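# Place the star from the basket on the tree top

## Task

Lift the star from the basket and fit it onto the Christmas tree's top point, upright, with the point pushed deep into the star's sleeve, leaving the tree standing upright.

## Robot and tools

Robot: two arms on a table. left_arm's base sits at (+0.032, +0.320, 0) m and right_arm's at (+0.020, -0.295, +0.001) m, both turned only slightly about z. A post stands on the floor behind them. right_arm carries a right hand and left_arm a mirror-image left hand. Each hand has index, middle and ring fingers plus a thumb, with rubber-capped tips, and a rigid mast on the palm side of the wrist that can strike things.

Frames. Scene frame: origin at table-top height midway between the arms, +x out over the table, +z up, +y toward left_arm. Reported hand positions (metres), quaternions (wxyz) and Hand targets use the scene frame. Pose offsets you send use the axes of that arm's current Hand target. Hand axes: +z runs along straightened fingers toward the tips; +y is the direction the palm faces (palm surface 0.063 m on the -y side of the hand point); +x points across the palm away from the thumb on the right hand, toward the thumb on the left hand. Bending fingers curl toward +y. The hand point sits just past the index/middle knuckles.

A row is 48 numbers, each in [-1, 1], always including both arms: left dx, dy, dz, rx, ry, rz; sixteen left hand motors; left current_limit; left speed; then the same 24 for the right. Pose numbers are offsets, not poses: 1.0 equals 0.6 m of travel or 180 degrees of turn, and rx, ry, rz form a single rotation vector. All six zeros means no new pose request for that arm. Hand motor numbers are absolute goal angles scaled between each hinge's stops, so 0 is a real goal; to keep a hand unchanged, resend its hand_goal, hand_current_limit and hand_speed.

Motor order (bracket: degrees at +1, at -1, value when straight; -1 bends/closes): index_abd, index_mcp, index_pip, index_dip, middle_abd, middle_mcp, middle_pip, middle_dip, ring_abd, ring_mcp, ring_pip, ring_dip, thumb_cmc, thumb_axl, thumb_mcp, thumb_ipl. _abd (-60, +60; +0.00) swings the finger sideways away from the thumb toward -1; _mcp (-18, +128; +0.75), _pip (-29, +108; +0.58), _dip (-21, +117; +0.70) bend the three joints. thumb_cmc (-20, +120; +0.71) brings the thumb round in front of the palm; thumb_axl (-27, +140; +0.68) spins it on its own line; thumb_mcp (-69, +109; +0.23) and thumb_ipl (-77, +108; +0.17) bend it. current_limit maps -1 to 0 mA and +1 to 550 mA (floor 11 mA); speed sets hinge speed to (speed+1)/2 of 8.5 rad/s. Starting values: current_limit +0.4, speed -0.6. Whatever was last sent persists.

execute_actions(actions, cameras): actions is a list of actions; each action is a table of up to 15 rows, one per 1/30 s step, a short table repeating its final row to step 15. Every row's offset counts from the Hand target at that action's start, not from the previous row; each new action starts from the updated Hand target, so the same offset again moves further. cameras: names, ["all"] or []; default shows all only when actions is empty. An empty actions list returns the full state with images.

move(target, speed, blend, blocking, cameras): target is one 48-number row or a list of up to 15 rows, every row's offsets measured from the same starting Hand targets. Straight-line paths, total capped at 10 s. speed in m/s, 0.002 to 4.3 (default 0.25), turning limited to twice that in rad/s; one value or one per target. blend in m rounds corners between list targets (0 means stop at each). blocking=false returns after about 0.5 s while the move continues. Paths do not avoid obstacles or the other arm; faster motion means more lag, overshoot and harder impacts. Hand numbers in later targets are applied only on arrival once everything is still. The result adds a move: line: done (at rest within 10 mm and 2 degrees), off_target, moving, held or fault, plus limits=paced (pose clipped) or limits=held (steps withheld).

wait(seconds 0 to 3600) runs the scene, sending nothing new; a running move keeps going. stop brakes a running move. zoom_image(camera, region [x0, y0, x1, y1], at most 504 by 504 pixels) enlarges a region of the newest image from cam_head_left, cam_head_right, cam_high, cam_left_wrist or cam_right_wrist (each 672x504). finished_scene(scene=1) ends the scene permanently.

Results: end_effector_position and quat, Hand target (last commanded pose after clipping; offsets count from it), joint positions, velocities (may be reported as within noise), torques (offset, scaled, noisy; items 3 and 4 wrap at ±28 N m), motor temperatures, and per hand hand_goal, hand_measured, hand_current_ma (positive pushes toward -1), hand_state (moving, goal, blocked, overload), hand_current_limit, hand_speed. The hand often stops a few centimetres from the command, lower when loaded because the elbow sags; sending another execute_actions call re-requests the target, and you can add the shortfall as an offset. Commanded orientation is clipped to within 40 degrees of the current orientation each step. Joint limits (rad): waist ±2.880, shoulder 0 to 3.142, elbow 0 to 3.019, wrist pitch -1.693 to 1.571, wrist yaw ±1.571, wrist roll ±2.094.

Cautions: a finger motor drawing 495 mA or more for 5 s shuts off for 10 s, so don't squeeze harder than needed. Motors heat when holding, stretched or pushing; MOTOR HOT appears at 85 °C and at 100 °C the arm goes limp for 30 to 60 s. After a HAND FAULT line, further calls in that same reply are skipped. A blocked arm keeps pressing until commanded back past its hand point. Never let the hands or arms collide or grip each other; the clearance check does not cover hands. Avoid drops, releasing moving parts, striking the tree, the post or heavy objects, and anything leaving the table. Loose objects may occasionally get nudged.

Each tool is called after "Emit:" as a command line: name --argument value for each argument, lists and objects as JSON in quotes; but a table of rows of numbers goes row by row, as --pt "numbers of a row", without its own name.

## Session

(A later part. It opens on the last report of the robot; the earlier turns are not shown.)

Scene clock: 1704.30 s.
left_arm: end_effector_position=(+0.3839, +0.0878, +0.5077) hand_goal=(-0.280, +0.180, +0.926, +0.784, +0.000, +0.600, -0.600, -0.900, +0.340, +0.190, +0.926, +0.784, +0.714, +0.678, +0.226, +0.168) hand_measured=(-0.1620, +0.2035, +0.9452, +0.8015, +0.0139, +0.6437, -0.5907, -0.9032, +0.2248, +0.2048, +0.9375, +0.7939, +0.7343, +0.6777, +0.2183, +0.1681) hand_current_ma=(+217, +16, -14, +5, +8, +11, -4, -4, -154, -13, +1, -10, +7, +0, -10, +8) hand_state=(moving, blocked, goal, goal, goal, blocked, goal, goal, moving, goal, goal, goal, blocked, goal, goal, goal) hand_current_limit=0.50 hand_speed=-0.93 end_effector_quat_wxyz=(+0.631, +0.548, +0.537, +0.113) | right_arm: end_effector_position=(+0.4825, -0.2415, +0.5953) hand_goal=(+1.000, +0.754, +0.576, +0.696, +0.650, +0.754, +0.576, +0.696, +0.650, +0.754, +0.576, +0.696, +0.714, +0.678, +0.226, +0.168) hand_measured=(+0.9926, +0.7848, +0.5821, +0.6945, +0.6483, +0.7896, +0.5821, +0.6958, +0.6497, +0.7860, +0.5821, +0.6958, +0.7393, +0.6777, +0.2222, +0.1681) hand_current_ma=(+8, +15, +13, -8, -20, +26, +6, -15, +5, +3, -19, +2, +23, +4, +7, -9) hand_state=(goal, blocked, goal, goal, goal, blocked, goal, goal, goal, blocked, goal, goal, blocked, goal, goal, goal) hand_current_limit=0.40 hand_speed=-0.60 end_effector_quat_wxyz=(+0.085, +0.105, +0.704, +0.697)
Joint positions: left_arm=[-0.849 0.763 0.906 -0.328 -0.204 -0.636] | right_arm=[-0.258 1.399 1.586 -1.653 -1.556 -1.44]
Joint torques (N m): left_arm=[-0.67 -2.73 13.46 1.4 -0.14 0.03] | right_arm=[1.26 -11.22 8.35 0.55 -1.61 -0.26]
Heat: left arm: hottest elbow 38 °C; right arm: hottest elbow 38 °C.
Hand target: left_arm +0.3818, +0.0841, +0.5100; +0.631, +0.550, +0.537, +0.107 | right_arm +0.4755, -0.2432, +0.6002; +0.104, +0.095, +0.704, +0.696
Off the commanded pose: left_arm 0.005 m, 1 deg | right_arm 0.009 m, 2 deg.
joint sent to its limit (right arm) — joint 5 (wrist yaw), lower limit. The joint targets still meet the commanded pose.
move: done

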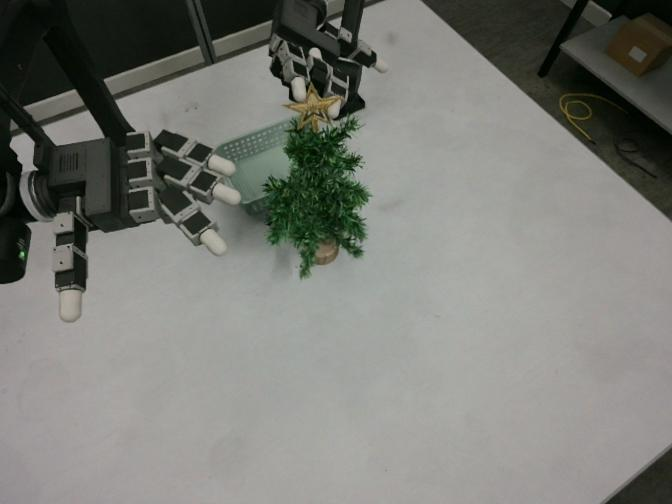

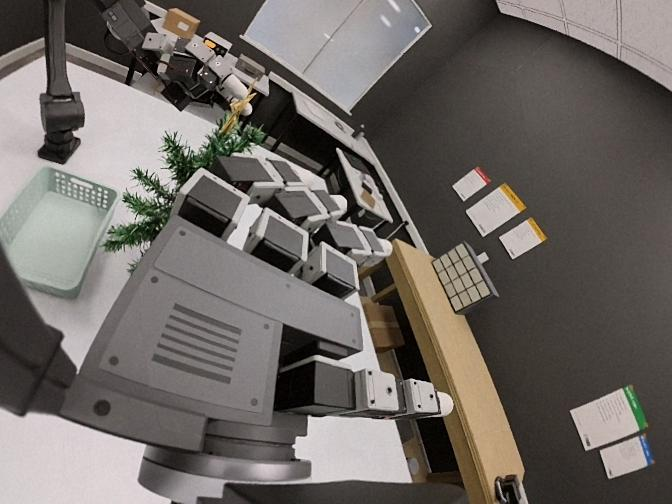

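Emit:
move --target '[0,0,0,0,0,0,-0.16,0.18,0.926,0.783,0,0.6,-0.6,-0.9,0.22,0.19,0.926,0.783,0.714,0.678,0.226,0.168,0.5,-0.95, 0,0,0,0,0,0,1,0.754,0.576,0.696,0.65,0.754,0.576,0.696,0.65,0.754,0.576,0.696,0.714,0.678,0.226,0.168,0.4,-0.6]' --speed 0.015 --cameras '["cam_high","cam_right_wrist"]'

Emit:
zoom_image --camera "cam_high" --region '[275, 75, 355, 155]'

Emit:
zoom_image --camera "cam_right_wrist" --region '[190, 60, 300, 170]'

Scene clock: 1706.90 s.
left_arm: end_effector_position=(+0.3839, +0.0878, +0.5077) hand_goal=(-0.160, +0.180, +0.926, +0.784, +0.000, +0.600, -0.600, -0.900, +0.220, +0.190, +0.926, +0.784, +0.714, +0.678, +0.226, +0.168) hand_measured=(-0.1546, +0.2060, +0.9439, +0.7977, +0.0139, +0.6449, -0.5920, -0.9032, +0.2175, +0.2060, +0.9362, +0.7888, +0.7343, +0.6767, +0.2193, +0.1672) hand_current_ma=(+4, +22, -5, +5, +5, +13, +1, -5, +3, -4, -5, -10, +7, -11, -4, +8) hand_state=(moving, blocked, goal, goal, goal, blocked, goal, goal, moving, goal, goal, moving, blocked, goal, goal, goal) hand_current_limit=0.50 hand_speed=-0.95 end_effector_quat_wxyz=(+0.631, +0.548, +0.537, +0.113) | right_arm: end_effector_position=(+0.4825, -0.2415, +0.5953) hand_goal=(+1.000, +0.754, +0.576, +0.696, +0.650, +0.754, +0.576, +0.696, +0.650, +0.754, +0.576, +0.696, +0.714, +0.678, +0.226, +0.168) hand_measured=(+0.9926, +0.7848, +0.5821, +0.6958, +0.6483, +0.7896, +0.5834, +0.6958, +0.6512, +0.7860, +0.5821, +0.6958, +0.7393, +0.6767, +0.2232, +0.1681) hand_current_ma=(-2, +20, +5, +5, +2, +6, +15, -13, -4, -8, -8, -8, +14, -7, -5, +2) hand_state=(goal, blocked, goal, goal, goal, blocked, goal, goal, goal, blocked, goal, goal, blocked, goal, goal, goal) hand_current_limit=0.40 hand_speed=-0.60 end_effector_quat_wxyz=(+0.085, +0.105, +0.704, +0.697)
Joint positions: left_arm=[-0.849 0.763 0.906 -0.328 -0.204 -0.636] | right_arm=[-0.258 1.399 1.586 -1.653 -1.556 -1.44]
Joint torques (N m): left_arm=[-0.62 -2.49 13.49 1.42 -0.15 0.05] | right_arm=[1.38 -11.05 8.35 0.55 -1.6 -0.26]
Heat: left arm: hottest elbow 38 °C; right arm: hottest elbow 38 °C.
Hand target: left_arm +0.3818, +0.0841, +0.5100; +0.631, +0.550, +0.537, +0.107 | right_arm +0.4755, -0.2432, +0.6002; +0.104, +0.095, +0.704, +0.696
Off the commanded pose: left_arm 0.005 m, 1 deg | right_arm 0.009 m, 2 deg.
joint sent to its limit (right arm) — joint 5 (wrist yaw), lower limit. The joint targets still meet the commanded pose.
move: done

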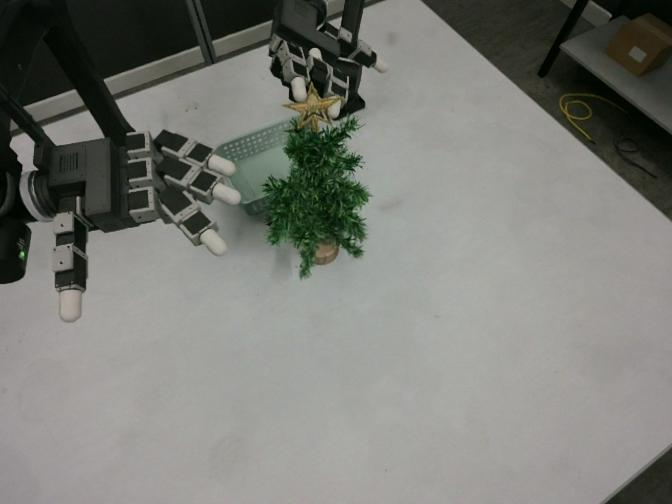

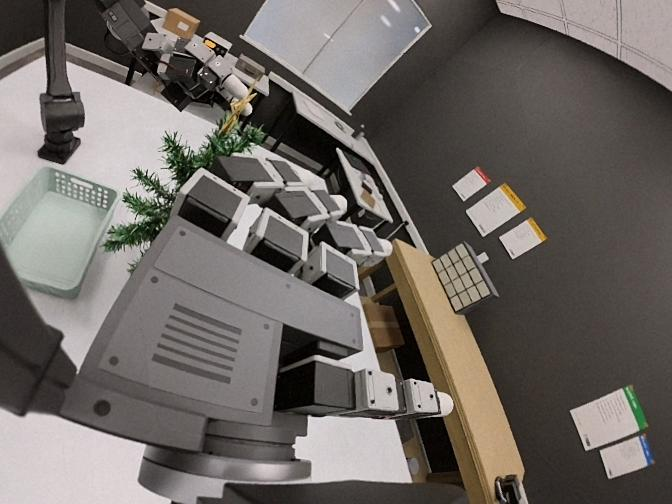

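Scaled by 6.300 from the camera's image (finer frame: 960x720).

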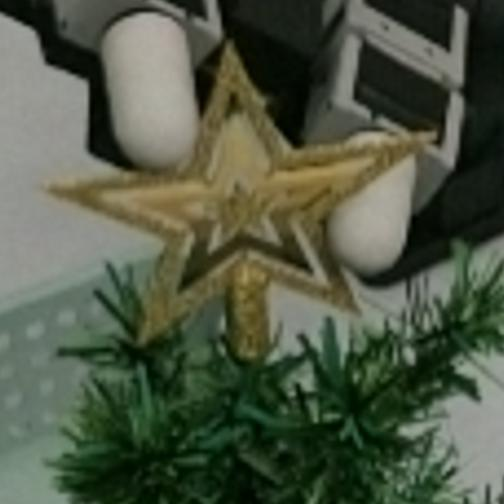

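Scaled by 4.582 from the camera's image (finer frame: 960x720).

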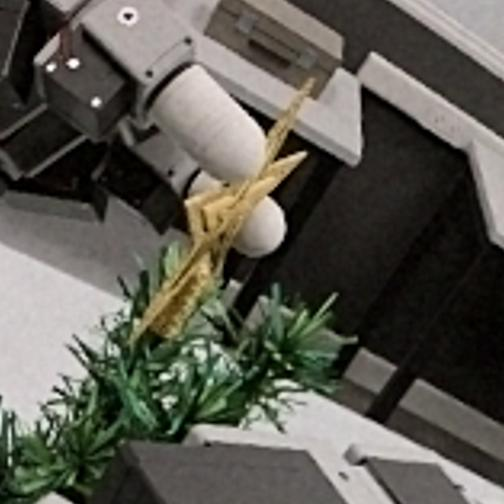

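Emit:
execute_actions --actions '[[[0,0,0,0,0,0,-0.08,0.18,0.926,0.783,0,0.6,-0.6,-0.9,0.14,0.19,0.926,0.783,0.714,0.678,0.226,0.168,0.5,-0.95,0,0,0,0,0,0,1,0.754,0.576,0.696,0.65,0.754,0.576,0.696,0.65,0.754,0.576,0.696,0.714,0.678,0.226,0.168,0.4,-0.6]]]' --cameras '["cam_high","cam_right_wrist"]'

Emit:
zoom_image --camera "cam_high" --region '[275, 75, 355, 155]'

Emit:
zoom_image --camera "cam_right_wrist" --region '[190, 60, 300, 170]'

Scene clock: 1711.43 s.
left_arm: end_effector_position=(+0.3839, +0.0878, +0.5077) hand_goal=(-0.080, +0.180, +0.926, +0.784, +0.000, +0.600, -0.600, -0.900, +0.140, +0.190, +0.926, +0.784, +0.714, +0.678, +0.226, +0.168) hand_measured=(-0.0828, +0.2048, +0.9439, +0.7964, +0.0139, +0.6449, -0.5907, -0.9032, +0.1692, +0.2048, +0.9350, +0.7799, +0.7330, +0.6777, +0.2193, +0.1681) hand_current_ma=(+10, +20, -10, +3, +5, +11, -8, -3, +6, -8, -2, -12, +3, -8, -8, +1) hand_state=(goal, blocked, goal, goal, goal, blocked, goal, goal, blocked, goal, goal, goal, blocked, goal, goal, goal) hand_current_limit=0.50 hand_speed=-0.95 end_effector_quat_wxyz=(+0.631, +0.548, +0.537, +0.113) | right_arm: end_effector_position=(+0.4825, -0.2415, +0.5953) hand_goal=(+1.000, +0.754, +0.576, +0.696, +0.650, +0.754, +0.576, +0.696, +0.650, +0.754, +0.576, +0.696, +0.714, +0.678, +0.226, +0.168) hand_measured=(+0.9926, +0.7848, +0.5821, +0.6945, +0.6483, +0.7884, +0.5821, +0.6958, +0.6512, +0.7872, +0.5821, +0.6958, +0.7393, +0.6777, +0.2232, +0.1672) hand_current_ma=(+10, +13, +5, +13, -23, +1, -4, -1, -1, -3, -15, +6, +15, -6, -5, -1) hand_state=(goal, blocked, goal, goal, goal, blocked, goal, goal, goal, blocked, goal, goal, blocked, goal, goal, goal) hand_current_limit=0.40 hand_speed=-0.60 end_effector_quat_wxyz=(+0.085, +0.105, +0.704, +0.697)
Joint positions: left_arm=[-0.849 0.763 0.906 -0.328 -0.204 -0.636] | right_arm=[-0.258 1.399 1.586 -1.653 -1.556 -1.44]
Joint torques (N m): left_arm=[-0.67 -2.73 13.46 1.36 -0.15 0.05] | right_arm=[1.26 -11.11 8.35 0.57 -1.61 -0.26]
Heat: left arm: hottest elbow 37 °C; right arm: hottest elbow 38 °C.
Hand target: left_arm +0.3818, +0.0841, +0.5100; +0.631, +0.550, +0.537, +0.107 | right_arm +0.4755, -0.2432, +0.6002; +0.104, +0.095, +0.704, +0.696
Off the commanded pose: left_arm 0.005 m, 1 deg | right_arm 0.009 m, 2 deg.
joint sent to its limit (right arm) — joint 5 (wrist yaw), lower limit. The joint targets still meet the commanded pose.

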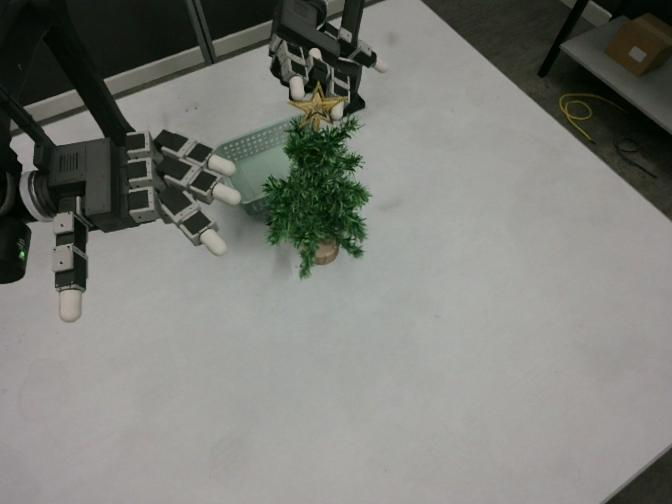

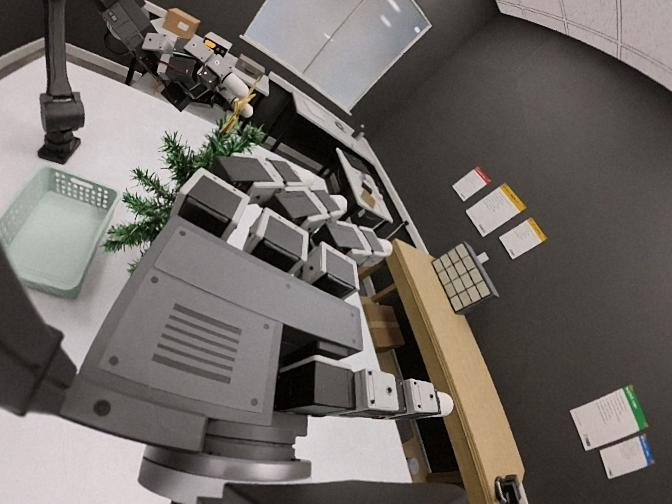

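Scaled by 6.300 from the camera's image (finer frame: 960x720).

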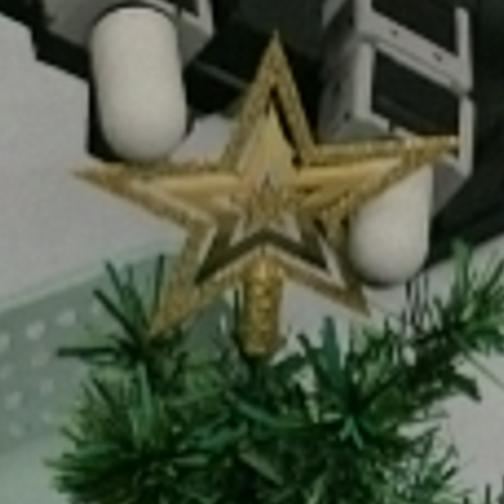

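Scaled by 4.582 from the camera's image (finer frame: 960x720).

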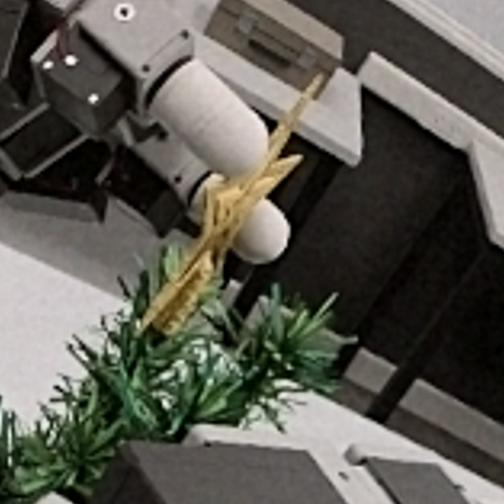

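Emit:
execute_actions --actions '[[[0,0,0,0,0,0,0.0,0.18,0.926,0.783,0,0.6,-0.6,-0.9,0.06,0.19,0.926,0.783,0.714,0.678,0.226,0.168,0.5,-0.95,0,0,0,0,0,0,1,0.754,0.576,0.696,0.65,0.754,0.576,0.696,0.65,0.754,0.576,0.696,0.714,0.678,0.226,0.168,0.4,-0.6]]]' --cameras '["cam_high","cam_right_wrist"]'

Emit:
zoom_image --camera "cam_high" --region '[275, 75, 355, 155]'

Emit:
zoom_image --camera "cam_right_wrist" --region '[190, 60, 300, 170]'

Scene clock: 1713.40 s.
left_arm: end_effector_position=(+0.3839, +0.0878, +0.5077) hand_goal=(+0.000, +0.180, +0.926, +0.784, +0.000, +0.600, -0.600, -0.900, +0.060, +0.190, +0.926, +0.784, +0.714, +0.678, +0.226, +0.168) hand_measured=(-0.0023, +0.2048, +0.9439, +0.7964, +0.0153, +0.6449, -0.5920, -0.9032, +0.0900, +0.2060, +0.9350, +0.7799, +0.7355, +0.6767, +0.2183, +0.1672) hand_current_ma=(+9, +13, -10, +5, +6, +18, -5, +7, +8, -5, -4, -13, +4, -5, -3, +1) hand_state=(goal, blocked, goal, goal, goal, blocked, goal, goal, blocked, goal, goal, goal, blocked, goal, goal, goal) hand_current_limit=0.50 hand_speed=-0.95 end_effector_quat_wxyz=(+0.631, +0.548, +0.537, +0.113) | right_arm: end_effector_position=(+0.4825, -0.2415, +0.5953) hand_goal=(+1.000, +0.754, +0.576, +0.696, +0.650, +0.754, +0.576, +0.696, +0.650, +0.754, +0.576, +0.696, +0.714, +0.678, +0.226, +0.168) hand_measured=(+0.9926, +0.7848, +0.5821, +0.6958, +0.6497, +0.7896, +0.5821, +0.6971, +0.6512, +0.7860, +0.5821, +0.6958, +0.7381, +0.6767, +0.2232, +0.1681) hand_current_ma=(+10, -5, +29, +4, +0, +19, -5, -5, -15, -31, -4, +7, +4, -9, -4, +6) hand_state=(goal, blocked, goal, goal, goal, blocked, goal, goal, goal, blocked, goal, goal, blocked, goal, goal, goal) hand_current_limit=0.40 hand_speed=-0.60 end_effector_quat_wxyz=(+0.085, +0.105, +0.704, +0.697)
Joint positions: left_arm=[-0.849 0.763 0.906 -0.328 -0.204 -0.636] | right_arm=[-0.258 1.399 1.586 -1.653 -1.556 -1.44]
Joint torques (N m): left_arm=[-0.5 -2.43 13.45 1.36 -0.14 0.04] | right_arm=[1.32 -11.16 8.36 0.55 -1.61 -0.26]
Heat: left arm: hottest elbow 37 °C; right arm: hottest elbow 38 °C.
Hand target: left_arm +0.3818, +0.0841, +0.5100; +0.631, +0.550, +0.537, +0.107 | right_arm +0.4755, -0.2432, +0.6002; +0.104, +0.095, +0.704, +0.696
Off the commanded pose: left_arm 0.005 m, 1 deg | right_arm 0.009 m, 2 deg.
joint sent to its limit (right arm) — joint 5 (wrist yaw), lower limit. The joint targets still meet the commanded pose.

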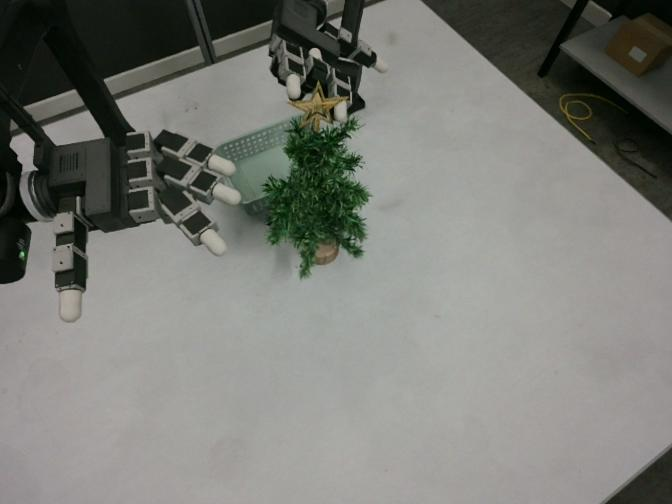

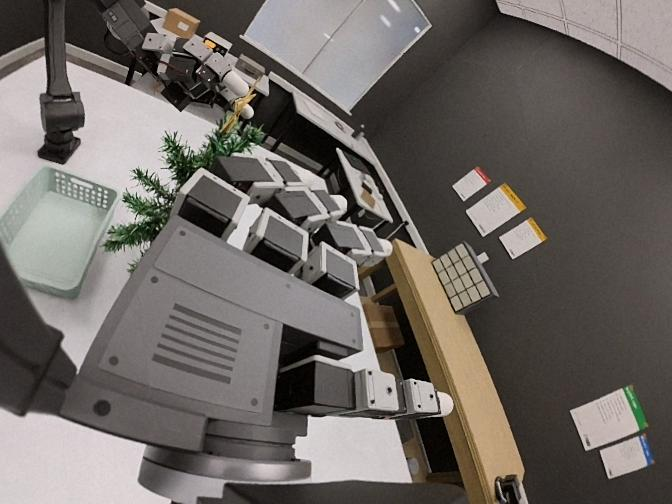

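Scaled by 6.300 from the camera's image (finer frame: 960x720).

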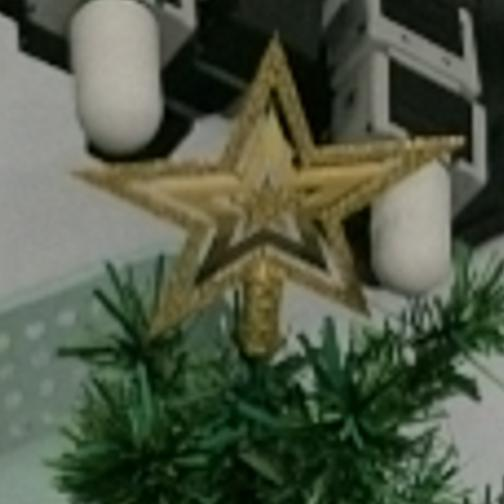

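Scaled by 4.582 from the camera's image (finer frame: 960x720).

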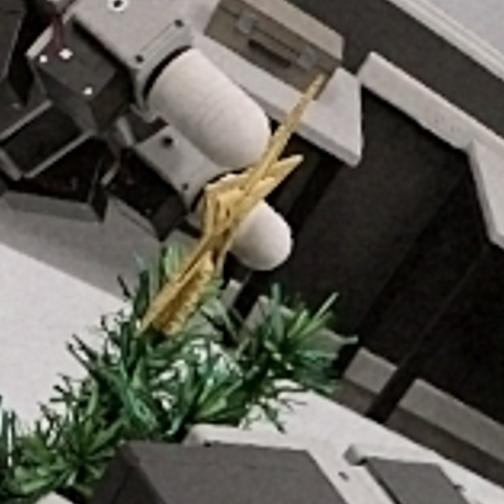

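Emit:
execute_actions --actions '[[[0,0,0,0,0,0,0.1,0.18,0.926,0.783,0,0.6,-0.6,-0.9,-0.06,0.19,0.926,0.783,0.714,0.678,0.226,0.168,0.5,-0.95,0,0,0,0,0,0,1,0.754,0.576,0.696,0.65,0.754,0.576,0.696,0.65,0.754,0.576,0.696,0.714,0.678,0.226,0.168,0.4,-0.6]]]' --cameras '["cam_high","cam_right_wrist","cam_left_wrist","cam_head_left"]'

Emit:
zoom_image --camera "cam_high" --region '[275, 75, 355, 155]'

Emit:
zoom_image --camera "cam_right_wrist" --region '[190, 60, 300, 170]'

Scene clock: 1715.90 s.
left_arm: end_effector_position=(+0.3839, +0.0878, +0.5077) hand_goal=(+0.100, +0.180, +0.926, +0.784, +0.000, +0.600, -0.600, -0.900, -0.060, +0.190, +0.926, +0.784, +0.714, +0.678, +0.226, +0.168) hand_measured=(+0.0974, +0.2048, +0.9452, +0.7964, +0.0124, +0.6437, -0.5907, -0.9032, -0.0330, +0.2048, +0.9350, +0.7799, +0.7343, +0.6767, +0.2193, +0.1681) hand_current_ma=(+5, +10, -3, +7, +6, +21, -1, +2, +8, -2, -3, -16, +17, -10, -7, +1) hand_state=(goal, blocked, goal, goal, goal, blocked, goal, goal, blocked, goal, goal, goal, blocked, goal, goal, goal) hand_current_limit=0.50 hand_speed=-0.95 end_effector_quat_wxyz=(+0.631, +0.548, +0.537, +0.113) | right_arm: end_effector_position=(+0.4825, -0.2415, +0.5953) hand_goal=(+1.000, +0.754, +0.576, +0.696, +0.650, +0.754, +0.576, +0.696, +0.650, +0.754, +0.576, +0.696, +0.714, +0.678, +0.226, +0.168) hand_measured=(+0.9926, +0.7848, +0.5821, +0.6958, +0.6483, +0.7884, +0.5821, +0.6958, +0.6497, +0.7872, +0.5821, +0.6958, +0.7393, +0.6767, +0.2232, +0.1672) hand_current_ma=(+1, +13, +10, +13, -11, -3, +19, -18, +11, +8, -7, -7, -1, +1, +6, -14) hand_state=(goal, blocked, goal, goal, goal, blocked, goal, goal, goal, blocked, goal, goal, blocked, goal, goal, goal) hand_current_limit=0.40 hand_speed=-0.60 end_effector_quat_wxyz=(+0.085, +0.105, +0.704, +0.697)
Joint positions: left_arm=[-0.849 0.763 0.906 -0.328 -0.204 -0.636] | right_arm=[-0.258 1.399 1.586 -1.653 -1.556 -1.44]
Joint torques (N m): left_arm=[-0.79 -2.37 13.42 1.4 -0.14 0.04] | right_arm=[1.32 -11.16 8.36 0.55 -1.6 -0.26]
Heat: left arm: hottest elbow 37 °C; right arm: hottest elbow 38 °C.
Hand target: left_arm +0.3818, +0.0841, +0.5100; +0.631, +0.550, +0.537, +0.107 | right_arm +0.4755, -0.2432, +0.6002; +0.104, +0.095, +0.704, +0.696
Off the commanded pose: left_arm 0.005 m, 1 deg | right_arm 0.009 m, 2 deg.
joint sent to its limit (right arm) — joint 5 (wrist yaw), lower limit. The joint targets still meet the commanded pose.
Images, in order (width x height): cam_head_left 672x504, cam_high 672x504, cam_left_wrist 672x504, cam_right_wrist 672x504.

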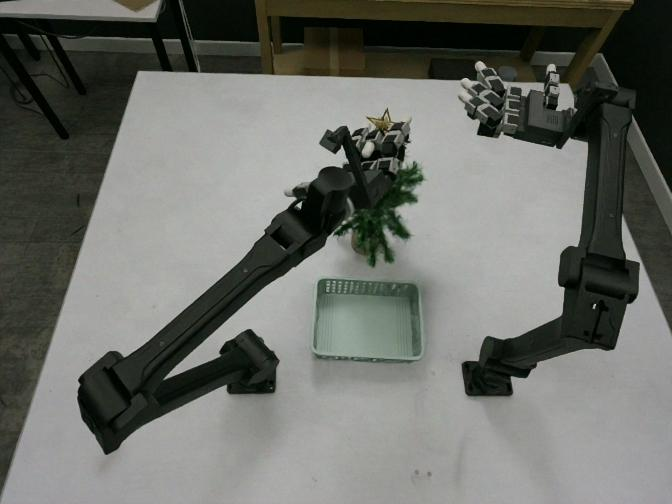

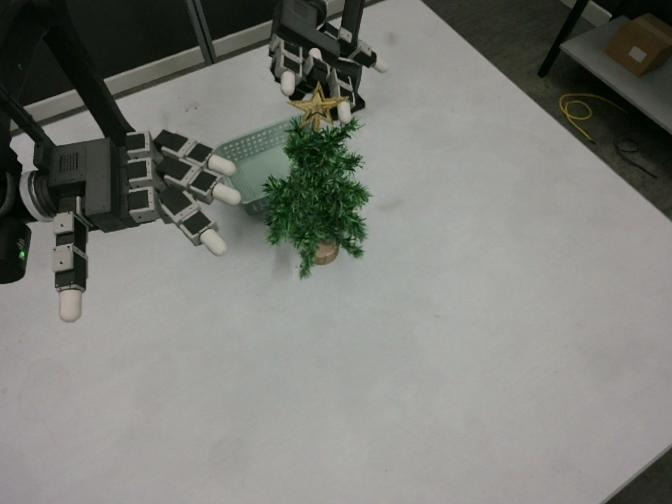

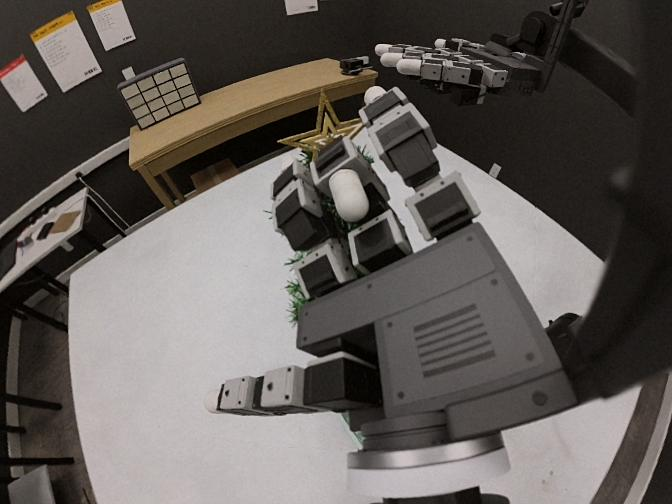

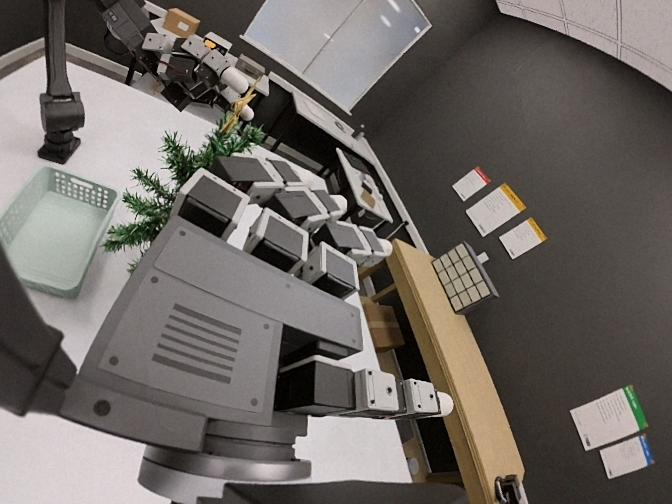

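Scaled by 6.300 from the camera's image (finer frame: 960x720).

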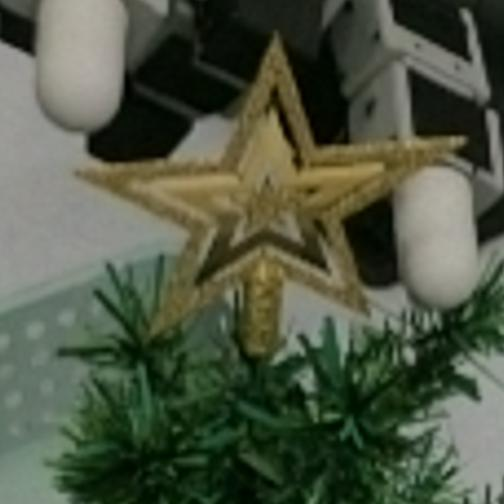

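Scaled by 4.582 from the camera's image (finer frame: 960x720).

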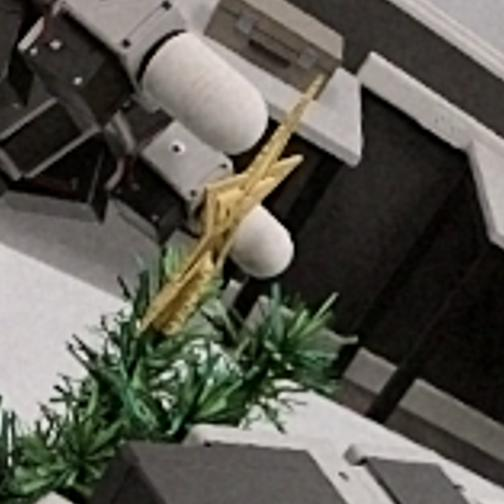

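Emit:
execute_actions --actions '[[[0,0,0,0,0,0,0.15,0.18,0.926,0.783,0,0.6,-0.6,-0.9,-0.22,0.19,0.926,0.783,0.714,0.678,0.226,0.168,0.5,-0.95,0,0,0,0,0,0,1,0.754,0.576,0.696,0.65,0.754,0.576,0.696,0.65,0.754,0.576,0.696,0.714,0.678,0.226,0.168,0.4,-0.6]]]' --cameras '["cam_high","cam_right_wrist","cam_head_right"]'

Emit:
zoom_image --camera "cam_high" --region '[275, 75, 355, 155]'

Emit:
zoom_image --camera "cam_right_wrist" --region '[190, 60, 300, 170]'

Emit:
zoom_image --camera "cam_head_right" --region '[300, 80, 440, 220]'

NO LINK: the link to the robot was lost, through no command of yours. Nothing of this call was sent. You have no control until a result says that control is back. Your reply's later robot calls are not run. To wait, call execute_actions with no actions. The wait itself costs no score and uses none of the scene's actions.

NO LINK: the link to the robot is lost, so no picture can be shown. You have no control until a result says that control is back. To wait, call execute_actions with no actions.

NO LINK: the link to the robot is lost, so no picture can be shown. You have no control until a result says that control is back. To wait, call execute_actions with no actions.

NO LINK: the link to the robot is lost, so no picture can be shown. You have no control until a result says that control is back. To wait, call execute_actions with no actions.

Emit:
execute_actions --actions '[]'

NO LINK, STILL. Call execute_actions again with no actions.

Emit:
execute_actions --actions '[]'

Scene clock: 1740.60 s.
left_arm: end_effector_position=(+0.3839, +0.0878, +0.5077) hand_goal=(+0.100, +0.180, +0.926, +0.784, +0.000, +0.600, -0.600, -0.900, -0.060, +0.190, +0.926, +0.784, +0.714, +0.678, +0.226, +0.168) hand_measured=(+0.0974, +0.2060, +0.9439, +0.7964, +0.0124, +0.6437, -0.5907, -0.9032, -0.0301, +0.2048, +0.9350, +0.7799, +0.7343, +0.6777, +0.2183, +0.1681) hand_current_ma=(+10, +14, -10, +8, +7, +15, -4, +4, +11, -5, +0, -11, +8, -10, -8, -3) hand_state=(goal, blocked, goal, goal, goal, blocked, goal, goal, blocked, goal, goal, goal, blocked, goal, goal, goal) hand_current_limit=0.50 hand_speed=-0.95 end_effector_quat_wxyz=(+0.631, +0.548, +0.537, +0.113) | right_arm: end_effector_position=(+0.4825, -0.2415, +0.5953) hand_goal=(+1.000, +0.754, +0.576, +0.696, +0.650, +0.754, +0.576, +0.696, +0.650, +0.754, +0.576, +0.696, +0.714, +0.678, +0.226, +0.168) hand_measured=(+0.9926, +0.7848, +0.5821, +0.6958, +0.6483, +0.7896, +0.5834, +0.6958, +0.6497, +0.7872, +0.5834, +0.6958, +0.7393, +0.6767, +0.2232, +0.1672) hand_current_ma=(-9, +12, +20, +21, -15, +30, +6, -7, -9, -6, -13, -17, -6, +13, +4, +2) hand_state=(goal, blocked, goal, goal, goal, blocked, goal, goal, goal, blocked, goal, goal, blocked, goal, goal, goal) hand_current_limit=0.40 hand_speed=-0.60 end_effector_quat_wxyz=(+0.085, +0.105, +0.704, +0.697)
Joint positions: left_arm=[-0.849 0.763 0.906 -0.328 -0.204 -0.636] | right_arm=[-0.258 1.399 1.586 -1.653 -1.556 -1.44]
Joint velocities: within noise
Joint torques (N m): left_arm=[0.09 -2.78 12.56 1.72 -0.11 0.12] | right_arm=[2.02 -10.11 8.73 -0.05 -1.54 -0.13]
Motor temperatures (°C): left_arm=[21 21 37 22 22 20] | right_arm=[19 21 38 20 24 19]
Heat: left arm: hottest elbow 37 °C; right arm: hottest elbow 38 °C.
Hand target: left_arm +0.3839, +0.0878, +0.5077; +0.631, +0.548, +0.537, +0.113 (not the last commanded pose) | right_arm +0.4825, -0.2415, +0.5953; +0.085, +0.105, +0.704, +0.697 (not the last commanded pose)
CONTROL IS BACK. The link is back. The arms hold where they stopped. Where a move or wait says "fault", it means the lost link, not a fault of the arm. Commands run again from your next reply on.

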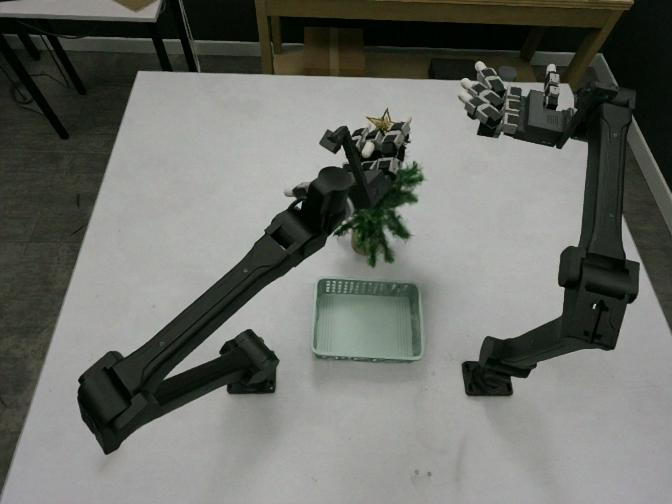

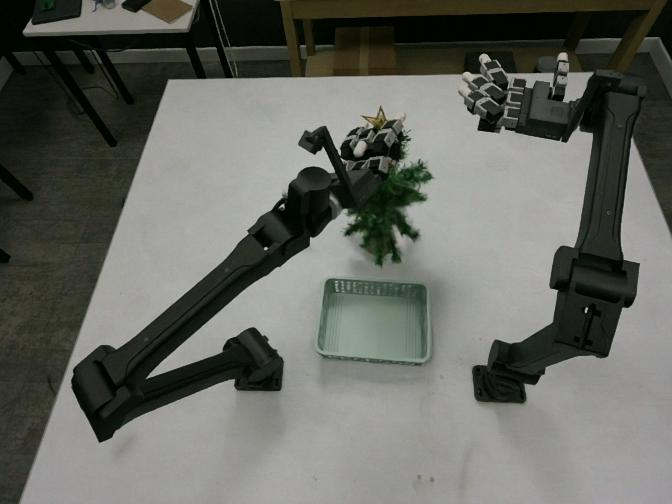

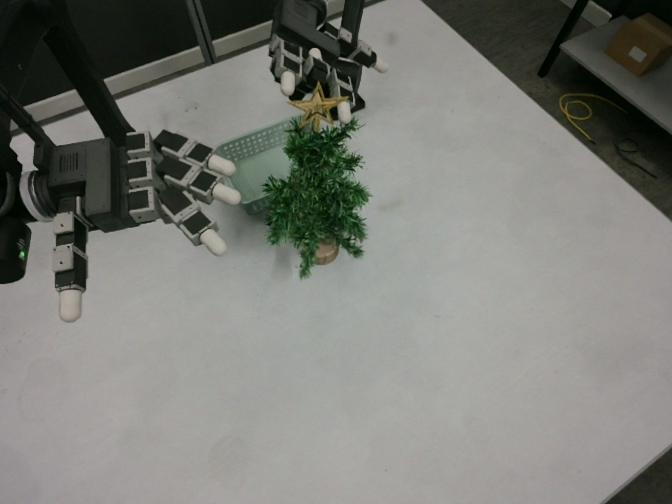

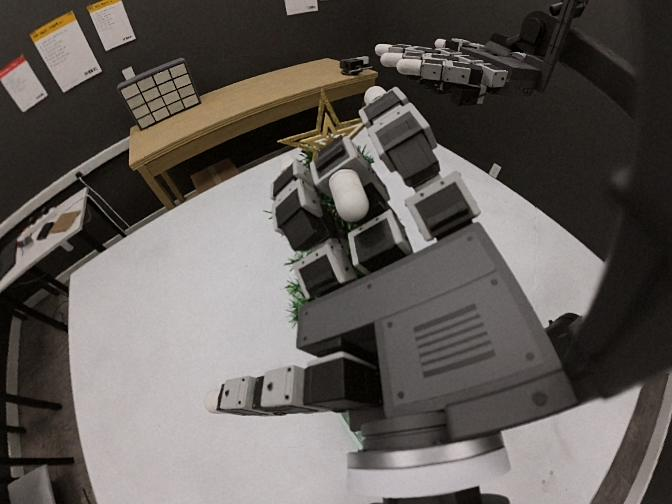

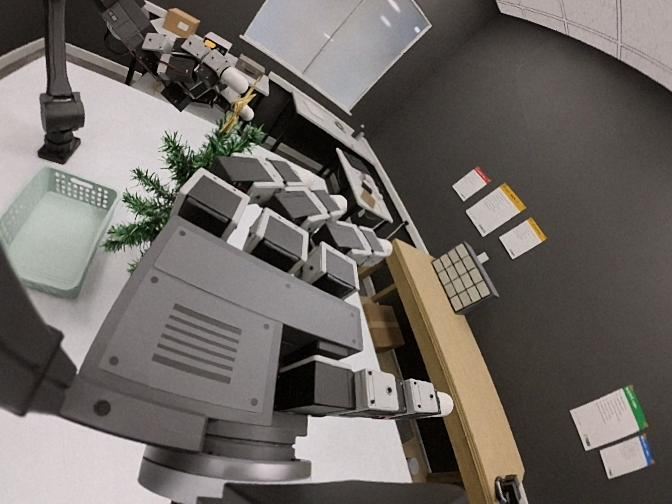

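Emit:
execute_actions --actions '[[[-0.008,-0.001,0,0,0,0,0.15,0.18,0.926,0.783,0,0.6,-0.6,-0.9,-0.22,0.19,0.926,0.783,0.714,0.678,0.226,0.168,0.5,-0.95,0,0,0,0,0,0,1,0.754,0.576,0.696,0.65,0.754,0.576,0.696,0.65,0.754,0.576,0.696,0.714,0.678,0.226,0.168,0.4,-0.6]]]' --cameras '["cam_high","cam_right_wrist","cam_head_right"]'

Emit:
zoom_image --camera "cam_high" --region '[275, 75, 355, 155]'

Emit:
zoom_image --camera "cam_right_wrist" --region '[190, 60, 300, 170]'

Emit:
zoom_image --camera "cam_head_right" --region '[300, 80, 440, 220]'

Scene clock: 1743.23 s.
left_arm: end_effector_position=(+0.3835, +0.0887, +0.5080) hand_goal=(+0.150, +0.180, +0.926, +0.784, +0.000, +0.600, -0.600, -0.900, -0.220, +0.190, +0.926, +0.784, +0.714, +0.678, +0.226, +0.168) hand_measured=(+0.1472, +0.2048, +0.9439, +0.7952, +0.0124, +0.6461, -0.5920, -0.9044, -0.1942, +0.2048, +0.9362, +0.7799, +0.7343, +0.6777, +0.2193, +0.1681) hand_current_ma=(+11, +13, -4, +4, +10, +15, -3, -2, +17, +0, -6, -7, +5, -5, -12, +0) hand_state=(goal, blocked, goal, goal, goal, blocked, goal, goal, blocked, goal, goal, goal, blocked, goal, goal, goal) hand_current_limit=0.50 hand_speed=-0.95 end_effector_quat_wxyz=(+0.630, +0.546, +0.539, +0.116) | right_arm: end_effector_position=(+0.4825, -0.2415, +0.5953) hand_goal=(+1.000, +0.754, +0.576, +0.696, +0.650, +0.754, +0.576, +0.696, +0.650, +0.754, +0.576, +0.696, +0.714, +0.678, +0.226, +0.168) hand_measured=(+0.9926, +0.7848, +0.5821, +0.6958, +0.6483, +0.7884, +0.5821, +0.6958, +0.6497, +0.7872, +0.5821, +0.6958, +0.7393, +0.6777, +0.2232, +0.1681) hand_current_ma=(+10, +12, +10, +6, -2, +7, +9, +0, +1, -10, +2, +10, -2, +3, -1, +9) hand_state=(goal, blocked, goal, goal, goal, blocked, goal, goal, goal, blocked, goal, goal, blocked, goal, goal, goal) hand_current_limit=0.40 hand_speed=-0.60 end_effector_quat_wxyz=(+0.085, +0.105, +0.704, +0.697)
Joint positions: left_arm=[-0.853 0.763 0.906 -0.328 -0.219 -0.636] | right_arm=[-0.258 1.399 1.586 -1.653 -1.556 -1.44]
Joint torques (N m): left_arm=[-0.56 -2.43 13.26 1.62 -0.21 0.1] | right_arm=[2.14 -9.99 8.73 -0.06 -1.53 -0.13]
Heat: left arm: hottest elbow 37 °C; right arm: hottest elbow 38 °C.
Hand target: left_arm +0.3817, +0.0840, +0.5099; +0.631, +0.548, +0.537, +0.113 | right_arm +0.4825, -0.2415, +0.5953; +0.085, +0.105, +0.704, +0.697
Off the commanded pose: left_arm 0.005 m, 1 deg | right_arm 0.000 m, 0 deg.
CONTROL IS BACK, as an earlier result said. Commands run again.
joint at its limit (right arm) — joint 5 (wrist yaw), lower limit.
Images, in order (width x height): cam_head_right 672x504, cam_high 672x504, cam_right_wrist 672x504.

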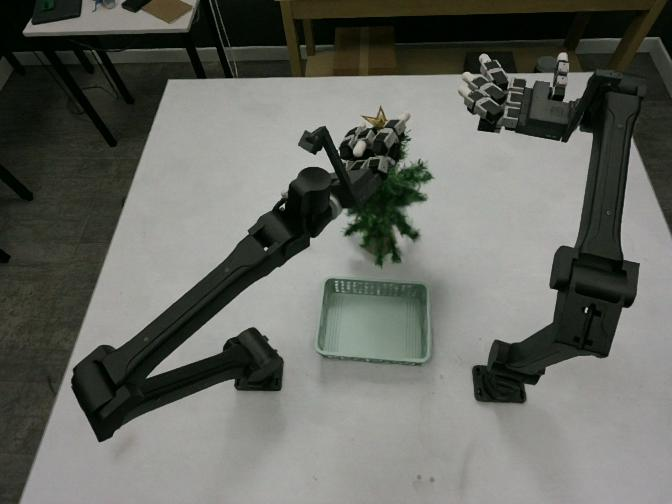

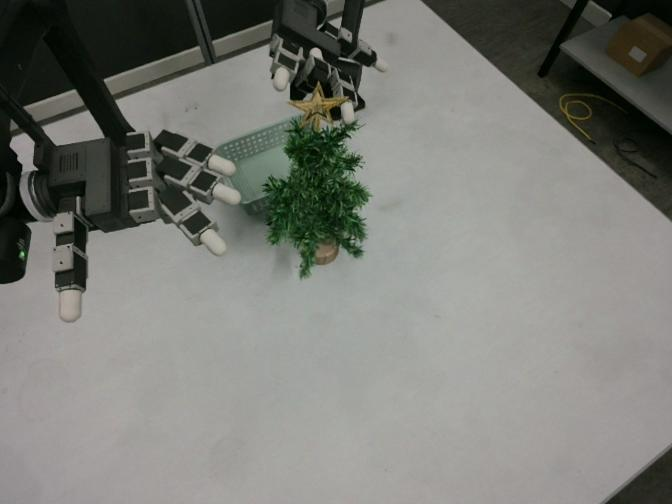

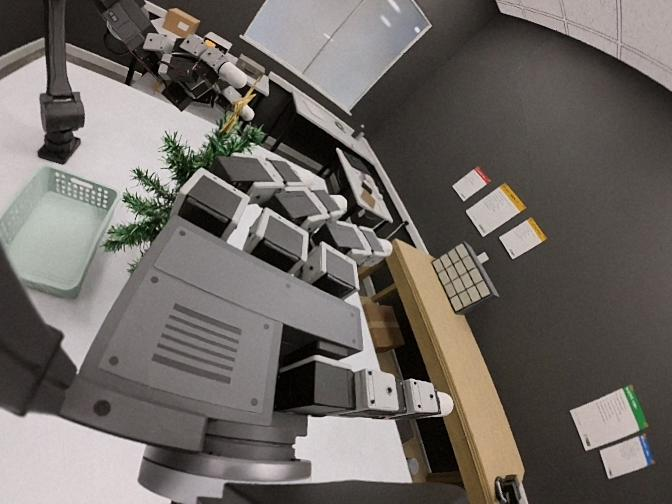

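Scaled by 6.300 from the camera's image (finer frame: 960x720).

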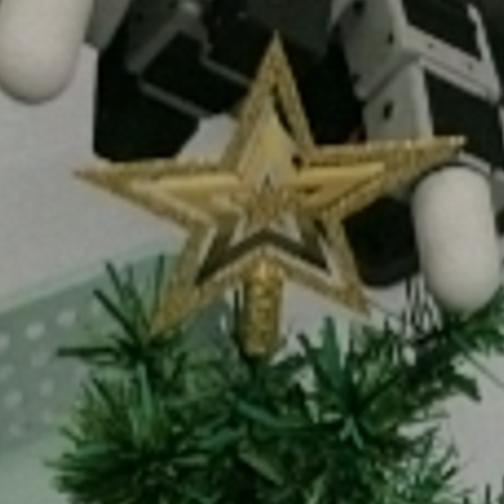

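Scaled by 4.582 from the camera's image (finer frame: 960x720).

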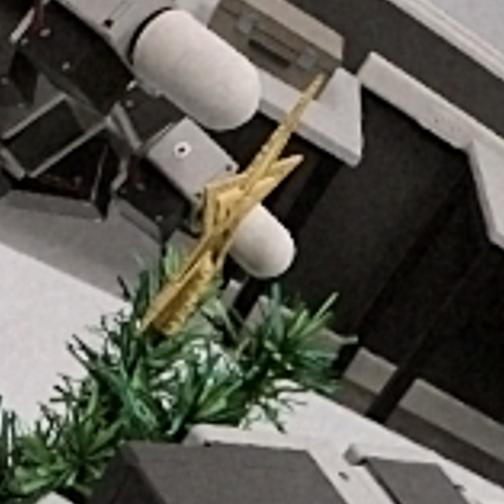

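Scaled by 3.600 from the camera's image (finer frame: 960x720).

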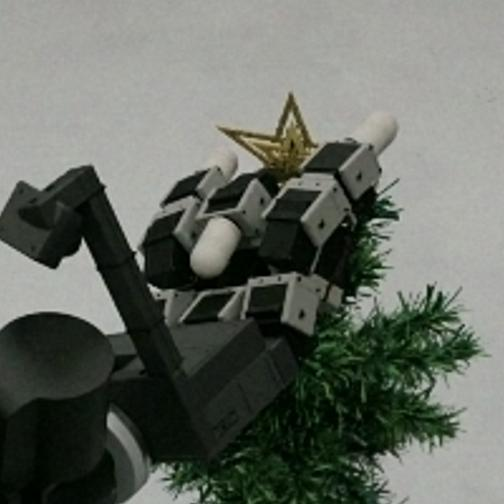

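Emit:
execute_actions --actions '[[[0,0,0,0,0,0,0.3,0.18,0.926,0.783,0,0.6,-0.6,-0.9,-0.22,0.19,0.926,0.783,0.714,0.678,0.226,0.168,0.5,-0.95,0,0,0,0,0,0,1,0.754,0.576,0.696,0.65,0.754,0.576,0.696,0.65,0.754,0.576,0.696,0.714,0.678,0.226,0.168,0.4,-0.6]]]' --cameras '["cam_high","cam_right_wrist","cam_head_right"]'

Emit:
zoom_image --camera "cam_high" --region '[275, 75, 375, 175]'

Emit:
zoom_image --camera "cam_head_right" --region '[300, 80, 440, 220]'

Scene clock: 1746.43 s.
left_arm: end_effector_position=(+0.3835, +0.0887, +0.5080) hand_goal=(+0.300, +0.180, +0.926, +0.784, +0.000, +0.600, -0.600, -0.900, -0.220, +0.190, +0.926, +0.784, +0.714, +0.678, +0.226, +0.168) hand_measured=(+0.2937, +0.2035, +0.9350, +0.7939, +0.0124, +0.6437, -0.5907, -0.9032, -0.1942, +0.2048, +0.9362, +0.7812, +0.7343, +0.6777, +0.2193, +0.1672) hand_current_ma=(+10, +16, -5, +6, +6, +16, -5, +0, +4, +1, -10, -7, +3, -5, -12, +9) hand_state=(goal, blocked, goal, goal, goal, blocked, goal, goal, blocked, goal, goal, goal, blocked, goal, goal, goal) hand_current_limit=0.50 hand_speed=-0.95 end_effector_quat_wxyz=(+0.630, +0.546, +0.539, +0.116) | right_arm: end_effector_position=(+0.4825, -0.2415, +0.5953) hand_goal=(+1.000, +0.754, +0.576, +0.696, +0.650, +0.754, +0.576, +0.696, +0.650, +0.754, +0.576, +0.696, +0.714, +0.678, +0.226, +0.168) hand_measured=(+0.9926, +0.7848, +0.5821, +0.6958, +0.6483, +0.7896, +0.5821, +0.6958, +0.6497, +0.7860, +0.5821, +0.6958, +0.7381, +0.6777, +0.2232, +0.1681) hand_current_ma=(-3, +13, +10, +8, -10, +19, +14, -16, +15, -4, -10, +11, +16, +11, +8, -6) hand_state=(goal, blocked, goal, goal, goal, blocked, goal, goal, goal, blocked, goal, goal, blocked, goal, goal, goal) hand_current_limit=0.40 hand_speed=-0.60 end_effector_quat_wxyz=(+0.085, +0.105, +0.704, +0.697)
Joint positions: left_arm=[-0.853 0.763 0.906 -0.328 -0.219 -0.636] | right_arm=[-0.258 1.399 1.586 -1.653 -1.556 -1.44]
Joint torques (N m): left_arm=[-0.85 -2.43 13.27 1.69 -0.22 0.1] | right_arm=[2.14 -10.17 8.75 -0.06 -1.53 -0.13]
Heat: left arm: hottest elbow 37 °C; right arm: hottest elbow 38 °C.
Hand target: left_arm +0.3817, +0.0840, +0.5099; +0.631, +0.548, +0.537, +0.113 | right_arm +0.4825, -0.2415, +0.5953; +0.085, +0.105, +0.704, +0.697
Off the commanded pose: left_arm 0.005 m, 1 deg | right_arm 0.000 m, 0 deg.
joint at its limit (right arm) — joint 5 (wrist yaw), lower limit.
Images, in order (width x height): cam_head_right 672x504, cam_high 672x504, cam_right_wrist 672x504.

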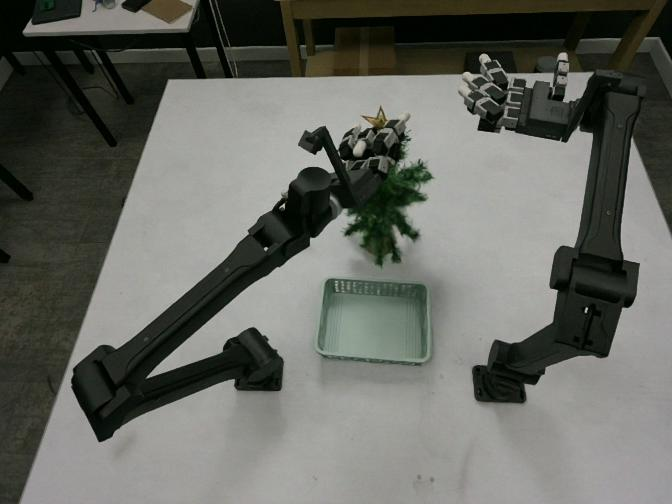

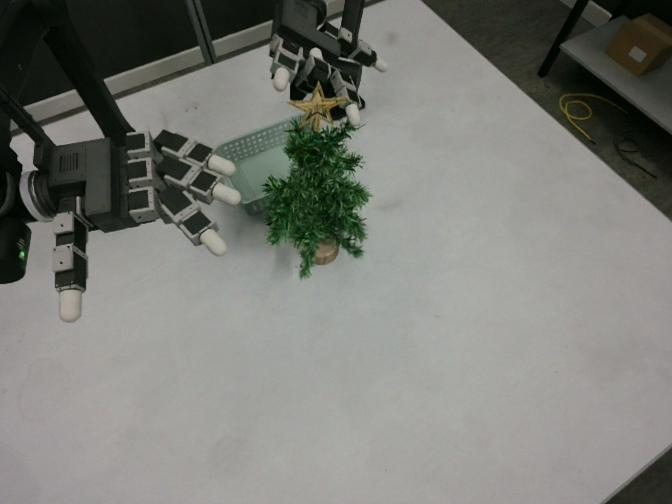

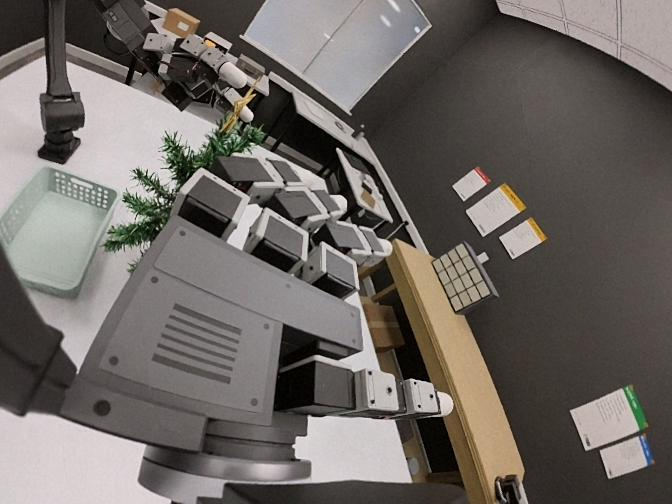

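Scaled by 5.040 from the camera's image (finer frame: 960x720).

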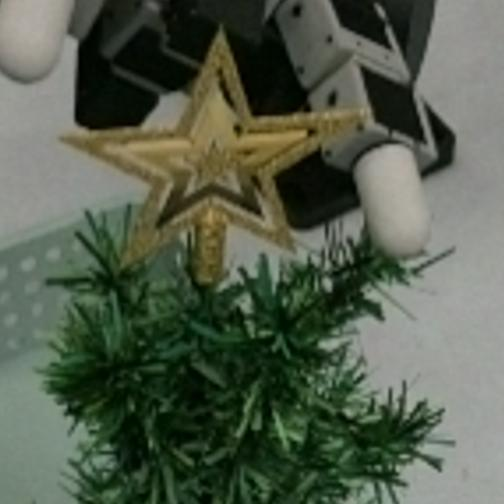

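Scaled by 3.600 from the camera's image (finer frame: 960x720).

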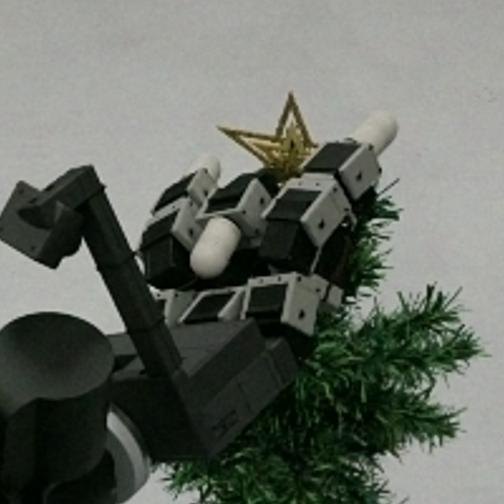

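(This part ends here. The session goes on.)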